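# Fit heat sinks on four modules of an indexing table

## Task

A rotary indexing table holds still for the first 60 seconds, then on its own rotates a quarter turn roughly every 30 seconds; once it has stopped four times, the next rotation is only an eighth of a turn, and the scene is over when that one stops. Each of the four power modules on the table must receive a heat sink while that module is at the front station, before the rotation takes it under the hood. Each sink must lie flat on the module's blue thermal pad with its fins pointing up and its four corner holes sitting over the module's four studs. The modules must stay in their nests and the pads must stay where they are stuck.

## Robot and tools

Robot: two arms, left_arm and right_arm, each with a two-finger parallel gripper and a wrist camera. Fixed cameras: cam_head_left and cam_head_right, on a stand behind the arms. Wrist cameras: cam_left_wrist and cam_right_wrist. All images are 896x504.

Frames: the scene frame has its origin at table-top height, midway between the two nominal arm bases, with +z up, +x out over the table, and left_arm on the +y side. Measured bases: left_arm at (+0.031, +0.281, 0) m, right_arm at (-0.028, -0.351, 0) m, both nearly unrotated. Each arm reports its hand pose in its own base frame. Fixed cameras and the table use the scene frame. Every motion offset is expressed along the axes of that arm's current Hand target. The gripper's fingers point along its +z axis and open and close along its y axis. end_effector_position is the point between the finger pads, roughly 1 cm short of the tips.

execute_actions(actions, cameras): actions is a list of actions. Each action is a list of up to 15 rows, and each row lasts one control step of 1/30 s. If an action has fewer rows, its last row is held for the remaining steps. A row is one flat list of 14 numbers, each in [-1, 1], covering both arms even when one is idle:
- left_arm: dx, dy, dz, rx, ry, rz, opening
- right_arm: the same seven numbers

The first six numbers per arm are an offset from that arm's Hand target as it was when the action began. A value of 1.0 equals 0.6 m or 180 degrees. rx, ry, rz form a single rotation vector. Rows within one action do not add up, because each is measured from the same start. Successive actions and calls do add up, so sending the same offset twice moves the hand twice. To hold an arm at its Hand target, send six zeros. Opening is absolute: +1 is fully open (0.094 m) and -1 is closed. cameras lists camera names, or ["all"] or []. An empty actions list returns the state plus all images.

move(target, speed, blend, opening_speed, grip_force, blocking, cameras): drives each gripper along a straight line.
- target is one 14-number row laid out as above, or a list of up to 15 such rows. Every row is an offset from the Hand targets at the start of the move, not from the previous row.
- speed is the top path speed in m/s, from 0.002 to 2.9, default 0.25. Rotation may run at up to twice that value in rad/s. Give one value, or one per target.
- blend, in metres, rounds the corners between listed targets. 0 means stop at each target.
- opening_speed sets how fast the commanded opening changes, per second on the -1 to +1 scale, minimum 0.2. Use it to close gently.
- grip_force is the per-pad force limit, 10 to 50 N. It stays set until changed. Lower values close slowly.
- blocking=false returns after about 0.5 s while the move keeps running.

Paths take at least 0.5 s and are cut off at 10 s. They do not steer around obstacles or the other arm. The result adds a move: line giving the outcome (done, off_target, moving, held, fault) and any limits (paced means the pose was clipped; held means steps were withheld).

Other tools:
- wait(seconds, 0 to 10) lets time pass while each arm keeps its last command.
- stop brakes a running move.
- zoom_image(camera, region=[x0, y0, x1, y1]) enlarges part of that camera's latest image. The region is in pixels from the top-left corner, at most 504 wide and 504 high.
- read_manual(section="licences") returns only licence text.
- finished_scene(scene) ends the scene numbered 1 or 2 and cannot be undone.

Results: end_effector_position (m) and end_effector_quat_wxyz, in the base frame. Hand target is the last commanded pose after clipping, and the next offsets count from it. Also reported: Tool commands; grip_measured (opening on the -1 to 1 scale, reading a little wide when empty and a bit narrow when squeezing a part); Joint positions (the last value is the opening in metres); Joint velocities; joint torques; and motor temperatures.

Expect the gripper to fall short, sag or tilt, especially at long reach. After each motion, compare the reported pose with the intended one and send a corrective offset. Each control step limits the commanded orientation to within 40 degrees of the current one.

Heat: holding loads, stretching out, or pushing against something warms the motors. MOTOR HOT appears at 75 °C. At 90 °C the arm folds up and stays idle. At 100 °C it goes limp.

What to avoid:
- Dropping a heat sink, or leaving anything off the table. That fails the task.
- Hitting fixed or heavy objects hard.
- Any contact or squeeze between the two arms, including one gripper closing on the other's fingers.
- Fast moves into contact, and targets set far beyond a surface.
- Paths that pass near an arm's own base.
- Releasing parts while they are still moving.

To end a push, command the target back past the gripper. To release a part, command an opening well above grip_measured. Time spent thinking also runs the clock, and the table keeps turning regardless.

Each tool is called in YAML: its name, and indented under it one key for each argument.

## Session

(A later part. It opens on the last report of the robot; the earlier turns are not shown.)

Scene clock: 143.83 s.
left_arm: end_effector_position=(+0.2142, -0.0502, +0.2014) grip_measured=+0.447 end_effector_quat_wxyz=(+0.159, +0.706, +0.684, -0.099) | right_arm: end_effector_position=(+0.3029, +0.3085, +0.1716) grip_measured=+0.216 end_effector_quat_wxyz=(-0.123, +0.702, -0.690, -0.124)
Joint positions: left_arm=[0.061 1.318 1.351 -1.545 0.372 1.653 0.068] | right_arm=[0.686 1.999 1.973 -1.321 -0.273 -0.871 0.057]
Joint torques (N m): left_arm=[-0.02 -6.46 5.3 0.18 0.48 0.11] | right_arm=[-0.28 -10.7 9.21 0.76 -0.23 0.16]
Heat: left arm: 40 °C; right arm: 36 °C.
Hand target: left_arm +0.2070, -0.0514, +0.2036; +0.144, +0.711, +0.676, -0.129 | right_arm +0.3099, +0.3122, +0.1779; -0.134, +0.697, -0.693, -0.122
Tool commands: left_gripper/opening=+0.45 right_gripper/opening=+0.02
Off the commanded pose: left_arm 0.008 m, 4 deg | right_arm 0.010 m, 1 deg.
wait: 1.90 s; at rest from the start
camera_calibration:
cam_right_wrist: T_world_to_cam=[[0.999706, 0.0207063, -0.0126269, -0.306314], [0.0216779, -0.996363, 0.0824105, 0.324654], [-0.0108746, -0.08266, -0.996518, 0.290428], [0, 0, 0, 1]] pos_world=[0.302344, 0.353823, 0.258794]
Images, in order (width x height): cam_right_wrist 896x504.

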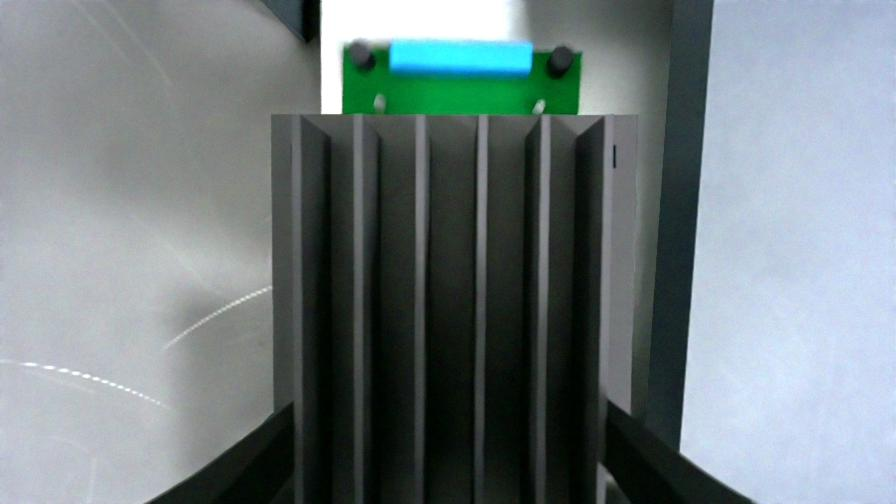

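move:
  target: [0,0,0,0,0,0,0.45,0.0045,0.0135,0.158,0.0016,-0.007,0,0.02]
  speed: 0.15
  cameras: ["cam_right_wrist"]

zoom_image:
  camera: "cam_right_wrist"
  region: [230, 0, 680, 250]

Scene clock: 145.63 s.
left_arm: end_effector_position=(+0.2142, -0.0502, +0.2014) grip_measured=+0.447 end_effector_quat_wxyz=(+0.159, +0.706, +0.684, -0.099) | right_arm: end_effector_position=(+0.3015, +0.3402, +0.0915) grip_measured=+0.216 end_effector_quat_wxyz=(-0.139, +0.699, -0.690, -0.129)
Joint positions: left_arm=[0.061 1.318 1.351 -1.545 0.372 1.653 0.068] | right_arm=[0.744 2.026 1.681 -0.952 -0.269 -0.803 0.057]
Joint torques (N m): left_arm=[0.05 -6.43 5.3 0.17 0.46 0.11] | right_arm=[0.27 -11.79 5.78 1.05 -0.21 0.16]
Heat: left arm: 40 °C; right arm: 36 °C.
Hand target: left_arm +0.2070, -0.0514, +0.2036; +0.144, +0.711, +0.676, -0.129 | right_arm +0.3031, +0.3435, +0.0881; -0.143, +0.696, -0.692, -0.128
Off the commanded pose: left_arm 0.008 m, 4 deg | right_arm 0.005 m, 1 deg.
joint sent to its limit (left arm) — joint 4 (wrist pitch), lower limit. The joint targets are off in orientation, not in position.
move: off_target (left_arm)
camera_calibration:
cam_right_wrist: T_world_to_cam=[[0.999901, 0.0136845, 0.00341029, -0.305658], [0.0134868, -0.998532, 0.0524669, 0.368863], [0.00412326, -0.0524157, -0.998617, 0.198559], [0, 0, 0, 1]] pos_world=[0.299834, 0.382912, 0.179973]
Images, in order (width x height): cam_right_wrist 896x504.

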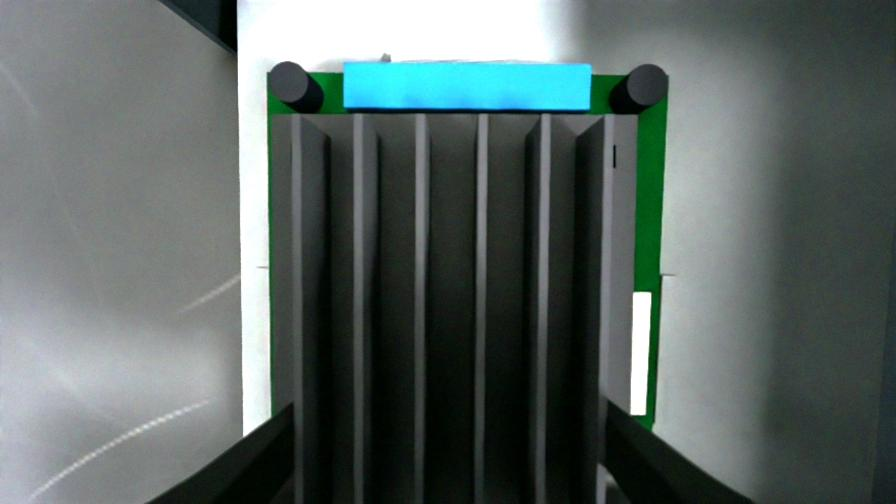

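Scaled by 1.120 from the camera's 896x504 image, which has a finer 1280x720 frame.

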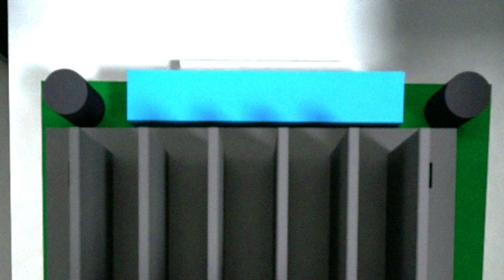

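move:
  target: [0,0,0,0,0,0,0.45,0.0073,-0.0107,-0.001,0.0044,0.0037,-0.0001,0.02]
  speed: 0.12
  cameras: ["cam_right_wrist"]

zoom_image:
  camera: "cam_right_wrist"
  region: [230, 0, 680, 250]

Scene clock: 147.20 s.
left_arm: end_effector_position=(+0.2142, -0.0502, +0.2014) grip_measured=+0.447 end_effector_quat_wxyz=(+0.159, +0.706, +0.684, -0.099) | right_arm: end_effector_position=(+0.3032, +0.3386, +0.0909) grip_measured=+0.216 end_effector_quat_wxyz=(-0.139, +0.699, -0.691, -0.122)
Joint positions: left_arm=[0.061 1.318 1.351 -1.545 0.372 1.653 0.068] | right_arm=[0.744 2.026 1.681 -0.952 -0.255 -0.802 0.057]
Joint torques (N m): left_arm=[0.09 -6.45 5.27 0.18 0.48 0.1] | right_arm=[-0.61 -11.19 6.42 1.05 -0.17 0.06]
Heat: left arm: 40 °C; right arm: 36 °C.
Hand target: left_arm +0.2070, -0.0514, +0.2036; +0.144, +0.711, +0.676, -0.129 | right_arm +0.3095, +0.3392, +0.0871; -0.144, +0.696, -0.694, -0.119
Off the commanded pose: left_arm 0.008 m, 4 deg | right_arm 0.007 m, 1 deg.
joint sent to its limit (left arm) — joint 4 (wrist pitch), lower limit. The joint targets are off in orientation, not in position.
move: off_target (left_arm)
camera_calibration:
cam_right_wrist: T_world_to_cam=[[0.999877, 0.00956658, 0.0123903, -0.306764], [0.00877359, -0.998004, 0.062546, 0.367528], [0.0129639, -0.0624297, -0.997965, 0.198551], [0, 0, 0, 1]] pos_world=[0.300928, 0.382124, 0.178961]
Images, in order (width x height): cam_right_wrist 896x504.

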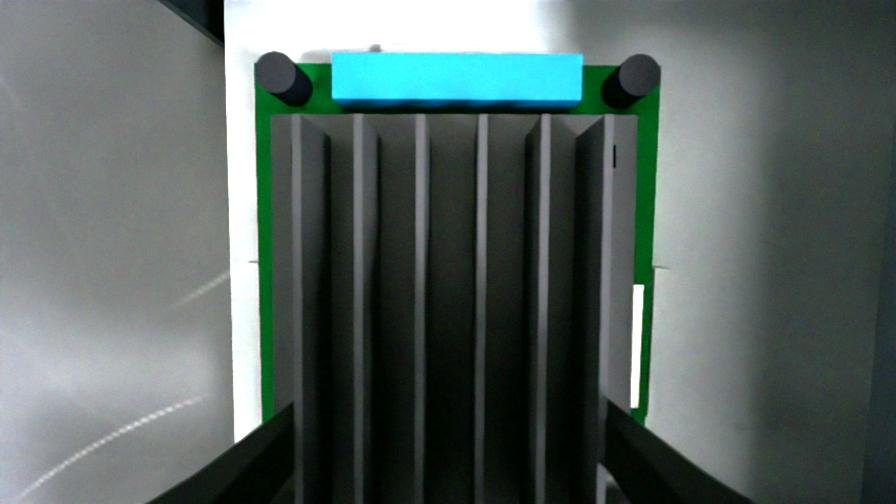

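Scaled by 1.120 from the camera's 896x504 image, which has a finer 1280x720 frame.

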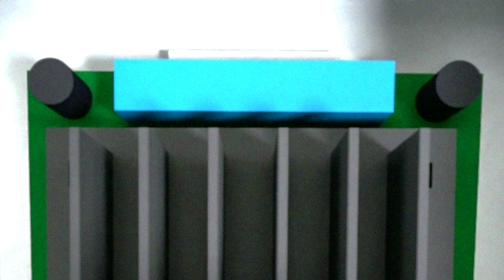

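move:
  target: [0,0,0,0,0,0,0.45,0.0032,-0.0018,0.0077,0.0006,0,0.0015,0.02]
  speed: 0.1
  cameras: ["cam_right_wrist"]

zoom_image:
  camera: "cam_right_wrist"
  region: [230, 0, 680, 250]

Scene clock: 148.43 s.
left_arm: end_effector_position=(+0.2142, -0.0502, +0.2014) grip_measured=+0.447 end_effector_quat_wxyz=(+0.159, +0.706, +0.684, -0.099) | right_arm: end_effector_position=(+0.3066, +0.3403, +0.0919) grip_measured=+0.216 end_effector_quat_wxyz=(-0.147, +0.698, -0.691, -0.121)
Joint positions: left_arm=[0.061 1.318 1.351 -1.545 0.372 1.653 0.068] | right_arm=[0.742 2.026 1.681 -0.937 -0.253 -0.802 0.057]
Joint torques (N m): left_arm=[0.05 -6.41 5.26 0.18 0.48 0.11] | right_arm=[-0.57 -10.84 5.26 1.11 -0.22 0.1]
Heat: left arm: 40 °C; right arm: 36 °C.
Hand target: left_arm +0.2070, -0.0514, +0.2036; +0.144, +0.711, +0.676, -0.129 | right_arm +0.3108, +0.3390, +0.0821; -0.144, +0.694, -0.696, -0.119
Off the commanded pose: left_arm 0.008 m, 4 deg | right_arm 0.011 m, 1 deg.
joint sent to its limit (left arm) — joint 4 (wrist pitch), lower limit. The joint targets are off in orientation, not in position.
move: off_target (left_arm, right_arm)
camera_calibration:
cam_right_wrist: T_world_to_cam=[[0.99967, 0.00714378, 0.0246796, -0.310504], [0.00581736, -0.998556, 0.0534055, 0.370977], [0.0250255, -0.0532443, -0.998268, 0.192727], [0, 0, 0, 1]] pos_world=[0.30342, 0.382921, 0.180244]
Images, in order (width x height): cam_right_wrist 896x504.

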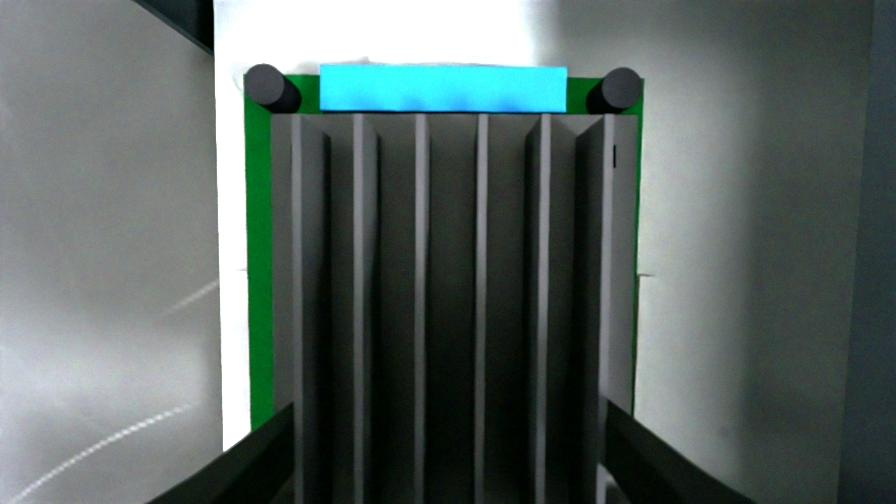

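Scaled by 1.120 from the camera's 896x504 image, which has a finer 1280x720 frame.

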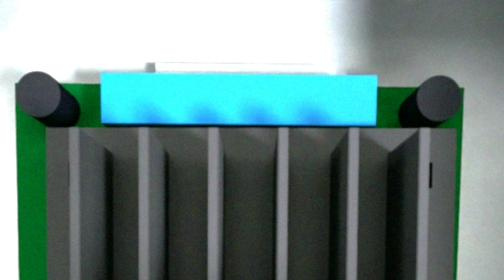

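move:
  target:
    - [0,0,0,0,0,0,0.45,-0.0028,0.0093,-0.0313,0,0,0,0.02]
    - [0,0,0,0,0,0,0.45,0.0007,0.0037,-0.002,0,0,0,0.02]
  speed: 0.15
  cameras: ["cam_right_wrist"]

zoom_image:
  camera: "cam_right_wrist"
  region: [230, 0, 680, 250]

Scene clock: 150.33 s.
left_arm: end_effector_position=(+0.2142, -0.0502, +0.2014) grip_measured=+0.447 end_effector_quat_wxyz=(+0.159, +0.706, +0.684, -0.099) | right_arm: end_effector_position=(+0.3045, +0.3382, +0.0879) grip_measured=+0.216 end_effector_quat_wxyz=(-0.141, +0.698, -0.692, -0.121)
Joint positions: left_arm=[0.061 1.318 1.351 -1.545 0.372 1.653 0.068] | right_arm=[0.742 2.026 1.668 -0.935 -0.253 -0.802 0.057]
Joint torques (N m): left_arm=[0.03 -6.43 5.29 0.17 0.49 0.11] | right_arm=[-0.36 -11.66 5.61 1.06 -0.19 0.14]
Heat: left arm: 40 °C; right arm: 36 °C.
Hand target: left_arm +0.2070, -0.0514, +0.2036; +0.144, +0.711, +0.676, -0.129 | right_arm +0.3086, +0.3383, +0.0831; -0.144, +0.694, -0.696, -0.119
Off the commanded pose: left_arm 0.008 m, 4 deg | right_arm 0.006 m, 1 deg.
joint sent to its limit (left arm) — joint 4 (wrist pitch), lower limit. The joint targets are off in orientation, not in position.
move: off_target (left_arm)
camera_calibration:
cam_right_wrist: T_world_to_cam=[[0.999835, 0.00715399, 0.0167235, -0.307548], [0.00611883, -0.99811, 0.0611507, 0.368298], [0.0171294, -0.0610382, -0.997988, 0.193723], [0, 0, 0, 1]] pos_world=[0.301925, 0.381626, 0.175955]
Images, in order (width x height): cam_right_wrist 896x504.

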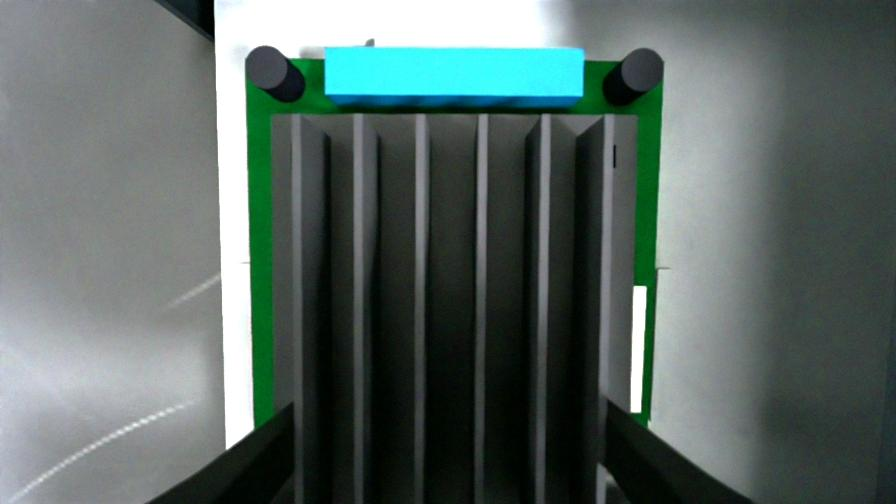

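Scaled by 1.120 from the camera's 896x504 image, which has a finer 1280x720 frame.

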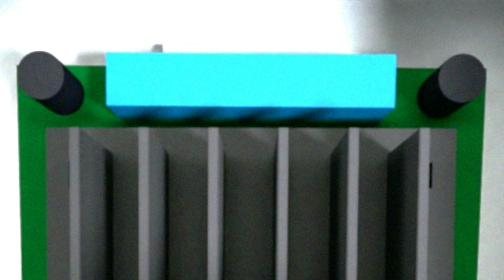

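move:
  target: [0,0,0,0,0,0,0.45,0.0055,0.001,0.0122,0.0005,0,0.0013,0.02]
  speed: 0.1
  cameras: ["cam_right_wrist"]

zoom_image:
  camera: "cam_right_wrist"
  region: [230, 0, 680, 250]

zoom_image:
  camera: "cam_right_wrist"
  region: [580, 120, 660, 180]

Scene clock: 151.27 s.
left_arm: end_effector_position=(+0.2142, -0.0502, +0.2014) grip_measured=+0.447 end_effector_quat_wxyz=(+0.159, +0.706, +0.684, -0.099) | right_arm: end_effector_position=(+0.3044, +0.3380, +0.0808) grip_measured=+0.216 end_effector_quat_wxyz=(-0.143, +0.698, -0.692, -0.120)
Joint positions: left_arm=[0.061 1.318 1.351 -1.545 0.372 1.653 0.068] | right_arm=[0.742 2.026 1.639 -0.903 -0.252 -0.802 0.057]
Joint torques (N m): left_arm=[0.01 -6.41 5.31 0.17 0.48 0.12] | right_arm=[-0.42 -11.37 5.48 1.11 -0.2 0.17]
Heat: left arm: 40 °C; right arm: 36 °C.
Hand target: left_arm +0.2070, -0.0514, +0.2036; +0.144, +0.711, +0.676, -0.129 | right_arm +0.3082, +0.3378, +0.0751; -0.144, +0.692, -0.697, -0.119
Off the commanded pose: left_arm 0.008 m, 4 deg | right_arm 0.007 m, 1 deg.
joint sent to its limit (left arm) — joint 4 (wrist pitch), lower limit. The joint targets are off in orientation, not in position.
move: off_target (left_arm)
camera_calibration:
cam_right_wrist: T_world_to_cam=[[0.999794, 0.00663631, 0.0191621, -0.307329], [0.00548814, -0.998221, 0.0593617, 0.368863], [0.019522, -0.0592443, -0.998053, 0.18532], [0, 0, 0, 1]] pos_world=[0.301623, 0.381226, 0.168952]
Images, in order (width x height): cam_right_wrist 896x504.

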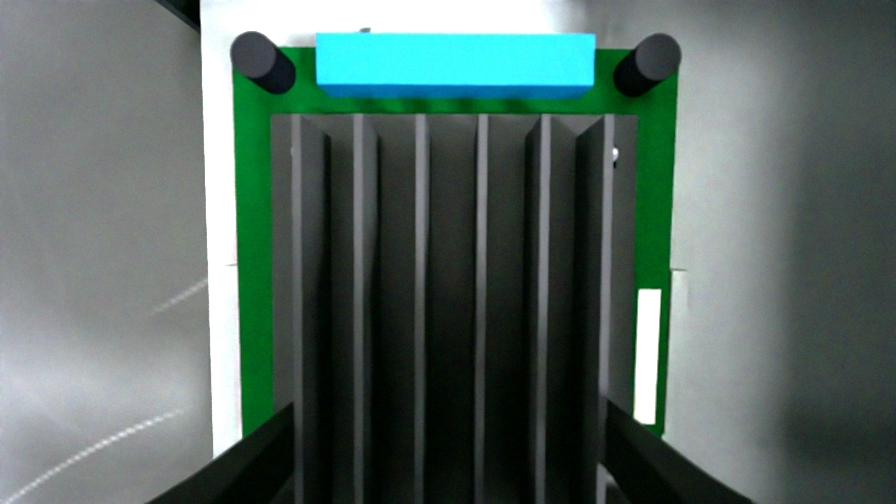

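Scaled by 1.120 from the camera's 896x504 image, which has a finer 1280x720 frame.

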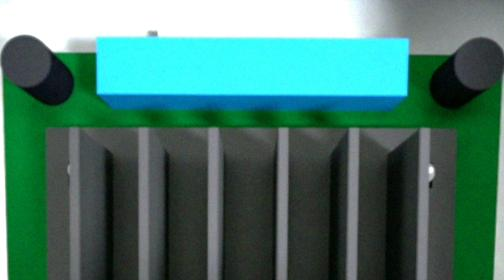

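Scaled by 6.300 from the camera's 896x504 image, which has a finer 1280x720 frame.

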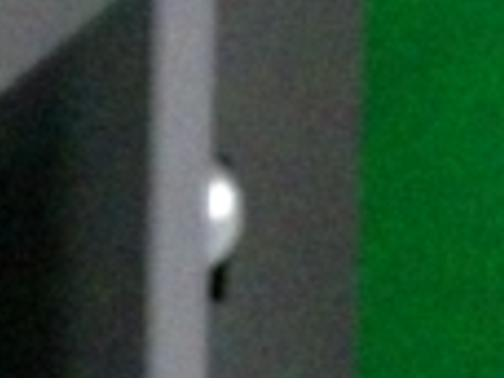

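move:
  target:
    - [0,0,0,0,0,0,0.45,0.0012,0.0001,0.0031,0,0,0,0.02]
    - [0,0,0,0,0,0,0.45,-0.0012,0,-0.0031,0,0,0,0.48]
    - [0,0,0,0,0,0,0.45,-0.014,-0.0014,-0.0357,0,0,0,0.48]
    - [0,0,0,0,0,0,0.45,-0.0609,-0.0057,-0.1553,0,0,0,0.48]
  speed: [0.05,0.05,0.08,0.25]
  blend: [0,0,0.005,0]
  opening_speed: 1.0
  cameras: ["cam_right_wrist"]

zoom_image:
  camera: "cam_right_wrist"
  region: [230, 0, 680, 450]

Scene clock: 154.73 s.
left_arm: end_effector_position=(+0.2142, -0.0502, +0.2014) grip_measured=+0.447 end_effector_quat_wxyz=(+0.159, +0.706, +0.684, -0.099) | right_arm: end_effector_position=(+0.3037, +0.3374, +0.1765) grip_measured=+0.477 end_effector_quat_wxyz=(-0.147, +0.697, -0.692, -0.120)
Joint positions: left_arm=[0.061 1.318 1.351 -1.545 0.372 1.653 0.068] | right_arm=[0.742 2.029 2.023 -1.273 -0.252 -0.799 0.069]
Joint torques (N m): left_arm=[0.06 -6.43 5.27 0.16 0.48 0.11] | right_arm=[-0.46 -10.32 8.49 0.81 -0.19 0.15]
Heat: left arm: 39 °C; right arm: 36 °C.
Hand target: left_arm +0.2070, -0.0514, +0.2036; +0.144, +0.711, +0.676, -0.129 | right_arm +0.3082, +0.3377, +0.1752; -0.145, +0.692, -0.697, -0.119
Off the commanded pose: left_arm 0.008 m, 4 deg | right_arm 0.005 m, 1 deg.
joint sent to its limit (left arm) — joint 4 (wrist pitch), lower limit. The joint targets are off in orientation, not in position.
move: off_target (left_arm)
camera_calibration:
cam_right_wrist: T_world_to_cam=[[0.999661, 0.00405563, 0.0257092, -0.30867], [0.00270516, -0.998625, 0.0523473, 0.36482], [0.0258861, -0.05226, -0.998298, 0.276575], [0, 0, 0, 1]] pos_world=[0.300419, 0.380025, 0.264943]
Images, in order (width x height): cam_right_wrist 896x504.

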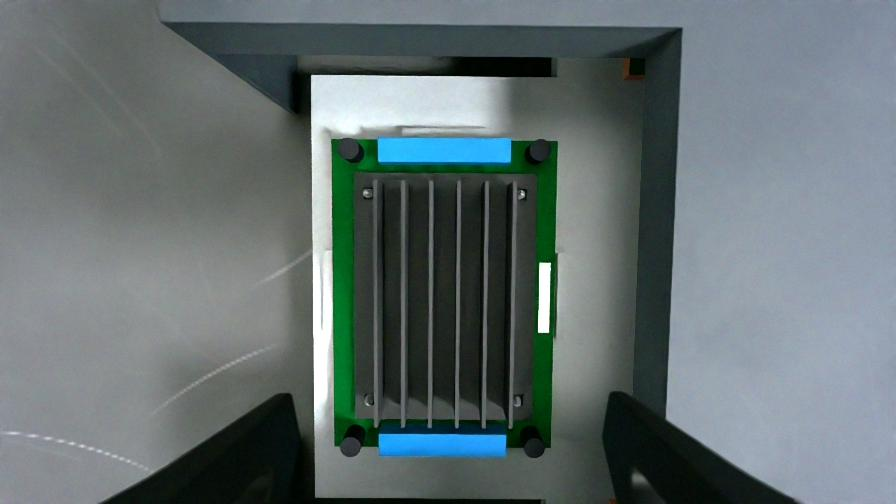

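Scaled by 1.120 from the camera's 896x504 image, which has a finer 1280x720 frame.

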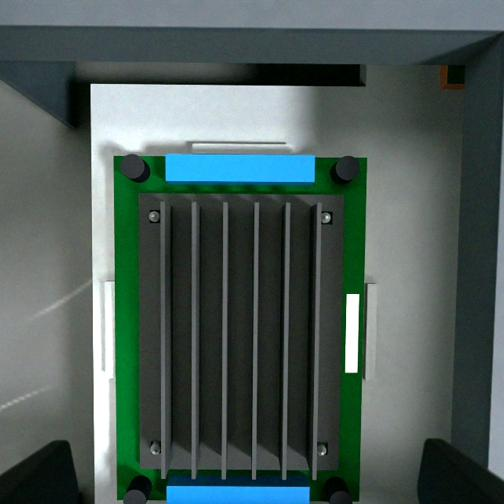

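wait:
  seconds: 10

wait:
  seconds: 10

wait:
  seconds: 3
  cameras: ["cam_right_wrist"]

Scene clock: 165.20 s.
left_arm: end_effector_position=(+0.2142, -0.0502, +0.2014) grip_measured=+0.447 end_effector_quat_wxyz=(+0.159, +0.706, +0.684, -0.099) | right_arm: end_effector_position=(+0.3036, +0.3373, +0.1764) grip_measured=+0.477 end_effector_quat_wxyz=(-0.147, +0.697, -0.692, -0.120)
Joint positions: left_arm=[0.061 1.318 1.351 -1.545 0.372 1.653 0.068] | right_arm=[0.742 2.029 2.023 -1.274 -0.252 -0.799 0.069]
Joint torques (N m): left_arm=[0.05 -6.39 5.27 0.17 0.48 0.11] | right_arm=[-0.47 -10.26 8.54 0.8 -0.19 0.14]
Heat: left arm: 39 °C; right arm: 37 °C.
Hand target: left_arm +0.2070, -0.0514, +0.2036; +0.144, +0.711, +0.676, -0.129 | right_arm +0.3082, +0.3378, +0.1752; -0.145, +0.692, -0.697, -0.119
Tool commands: left_gripper/opening=+0.45 right_gripper/opening=+0.48
Off the commanded pose: left_arm 0.008 m, 4 deg | right_arm 0.005 m, 1 deg.
wait: 10.00 s; at rest from the start

Scene clock: 175.20 s.
left_arm: end_effector_position=(+0.2142, -0.0502, +0.2014) grip_measured=+0.447 end_effector_quat_wxyz=(+0.159, +0.706, +0.684, -0.099) | right_arm: end_effector_position=(+0.3036, +0.3373, +0.1764) grip_measured=+0.477 end_effector_quat_wxyz=(-0.147, +0.697, -0.692, -0.120)
Joint positions: left_arm=[0.061 1.318 1.351 -1.545 0.372 1.653 0.068] | right_arm=[0.742 2.029 2.023 -1.274 -0.252 -0.799 0.069]
Joint torques (N m): left_arm=[0.02 -6.39 5.27 0.18 0.48 0.11] | right_arm=[-0.42 -10.24 8.4 0.79 -0.16 0.14]
Motor temperatures (°C): left_arm=[26 34 38 27 23 26 28] | right_arm=[26 37 37 28 23 23 24]
Heat: left arm: 38 °C; right arm: 37 °C.
Hand target: left_arm +0.2070, -0.0514, +0.2036; +0.144, +0.711, +0.676, -0.129 | right_arm +0.3082, +0.3378, +0.1752; -0.145, +0.692, -0.697, -0.119
Tool commands: left_gripper/opening=+0.45 right_gripper/opening=+0.48
Off the commanded pose: left_arm 0.008 m, 4 deg | right_arm 0.005 m, 1 deg.
wait: 10.00 s; at rest by 0.17 s

Scene clock: 176.70 s.
left_arm: end_effector_position=(+0.2142, -0.0502, +0.2014) grip_measured=+0.447 end_effector_quat_wxyz=(+0.159, +0.706, +0.684, -0.099) | right_arm: end_effector_position=(+0.3036, +0.3373, +0.1764) grip_measured=+0.477 end_effector_quat_wxyz=(-0.147, +0.697, -0.692, -0.120)
Joint positions: left_arm=[0.061 1.318 1.351 -1.545 0.372 1.653 0.068] | right_arm=[0.742 2.029 2.023 -1.274 -0.252 -0.799 0.069]
Joint torques (N m): no reading
wait: 1.50 of 3 s (the scene ended); at rest by 0.17 s
camera_calibration:
cam_right_wrist: T_world_to_cam=[[0.999666, 0.0040529, 0.0255084, -0.308615], [0.00270781, -0.998615, 0.0525463, 0.364668], [0.0256861, -0.0524597, -0.998293, 0.276605], [0, 0, 0, 1]] pos_world=[0.300419, 0.379925, 0.264843]
Images, in order (width x height): cam_right_wrist 896x504.
The task's run has ended: the event that ends the task has happened. This ends this scene only. If you have not yet called finished_scene for this scene, call it to go on to the next scene.

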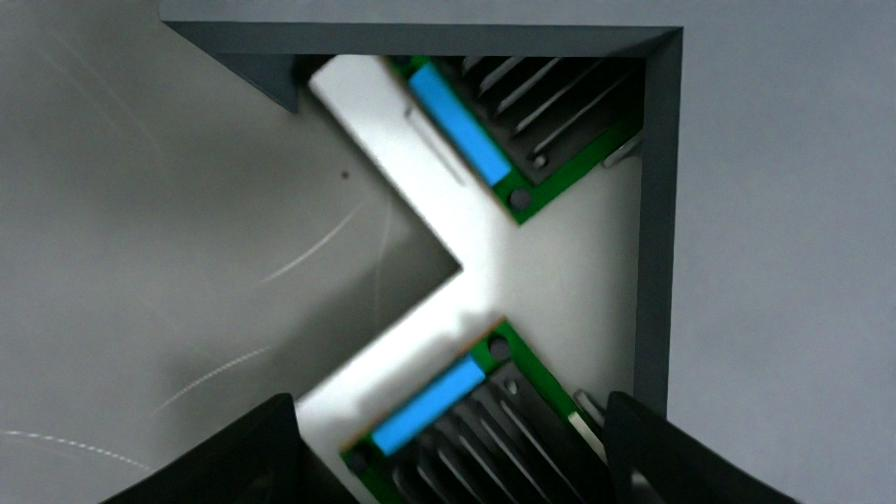

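finished_scene:
  scene: 1

The scene is finished: the task was done.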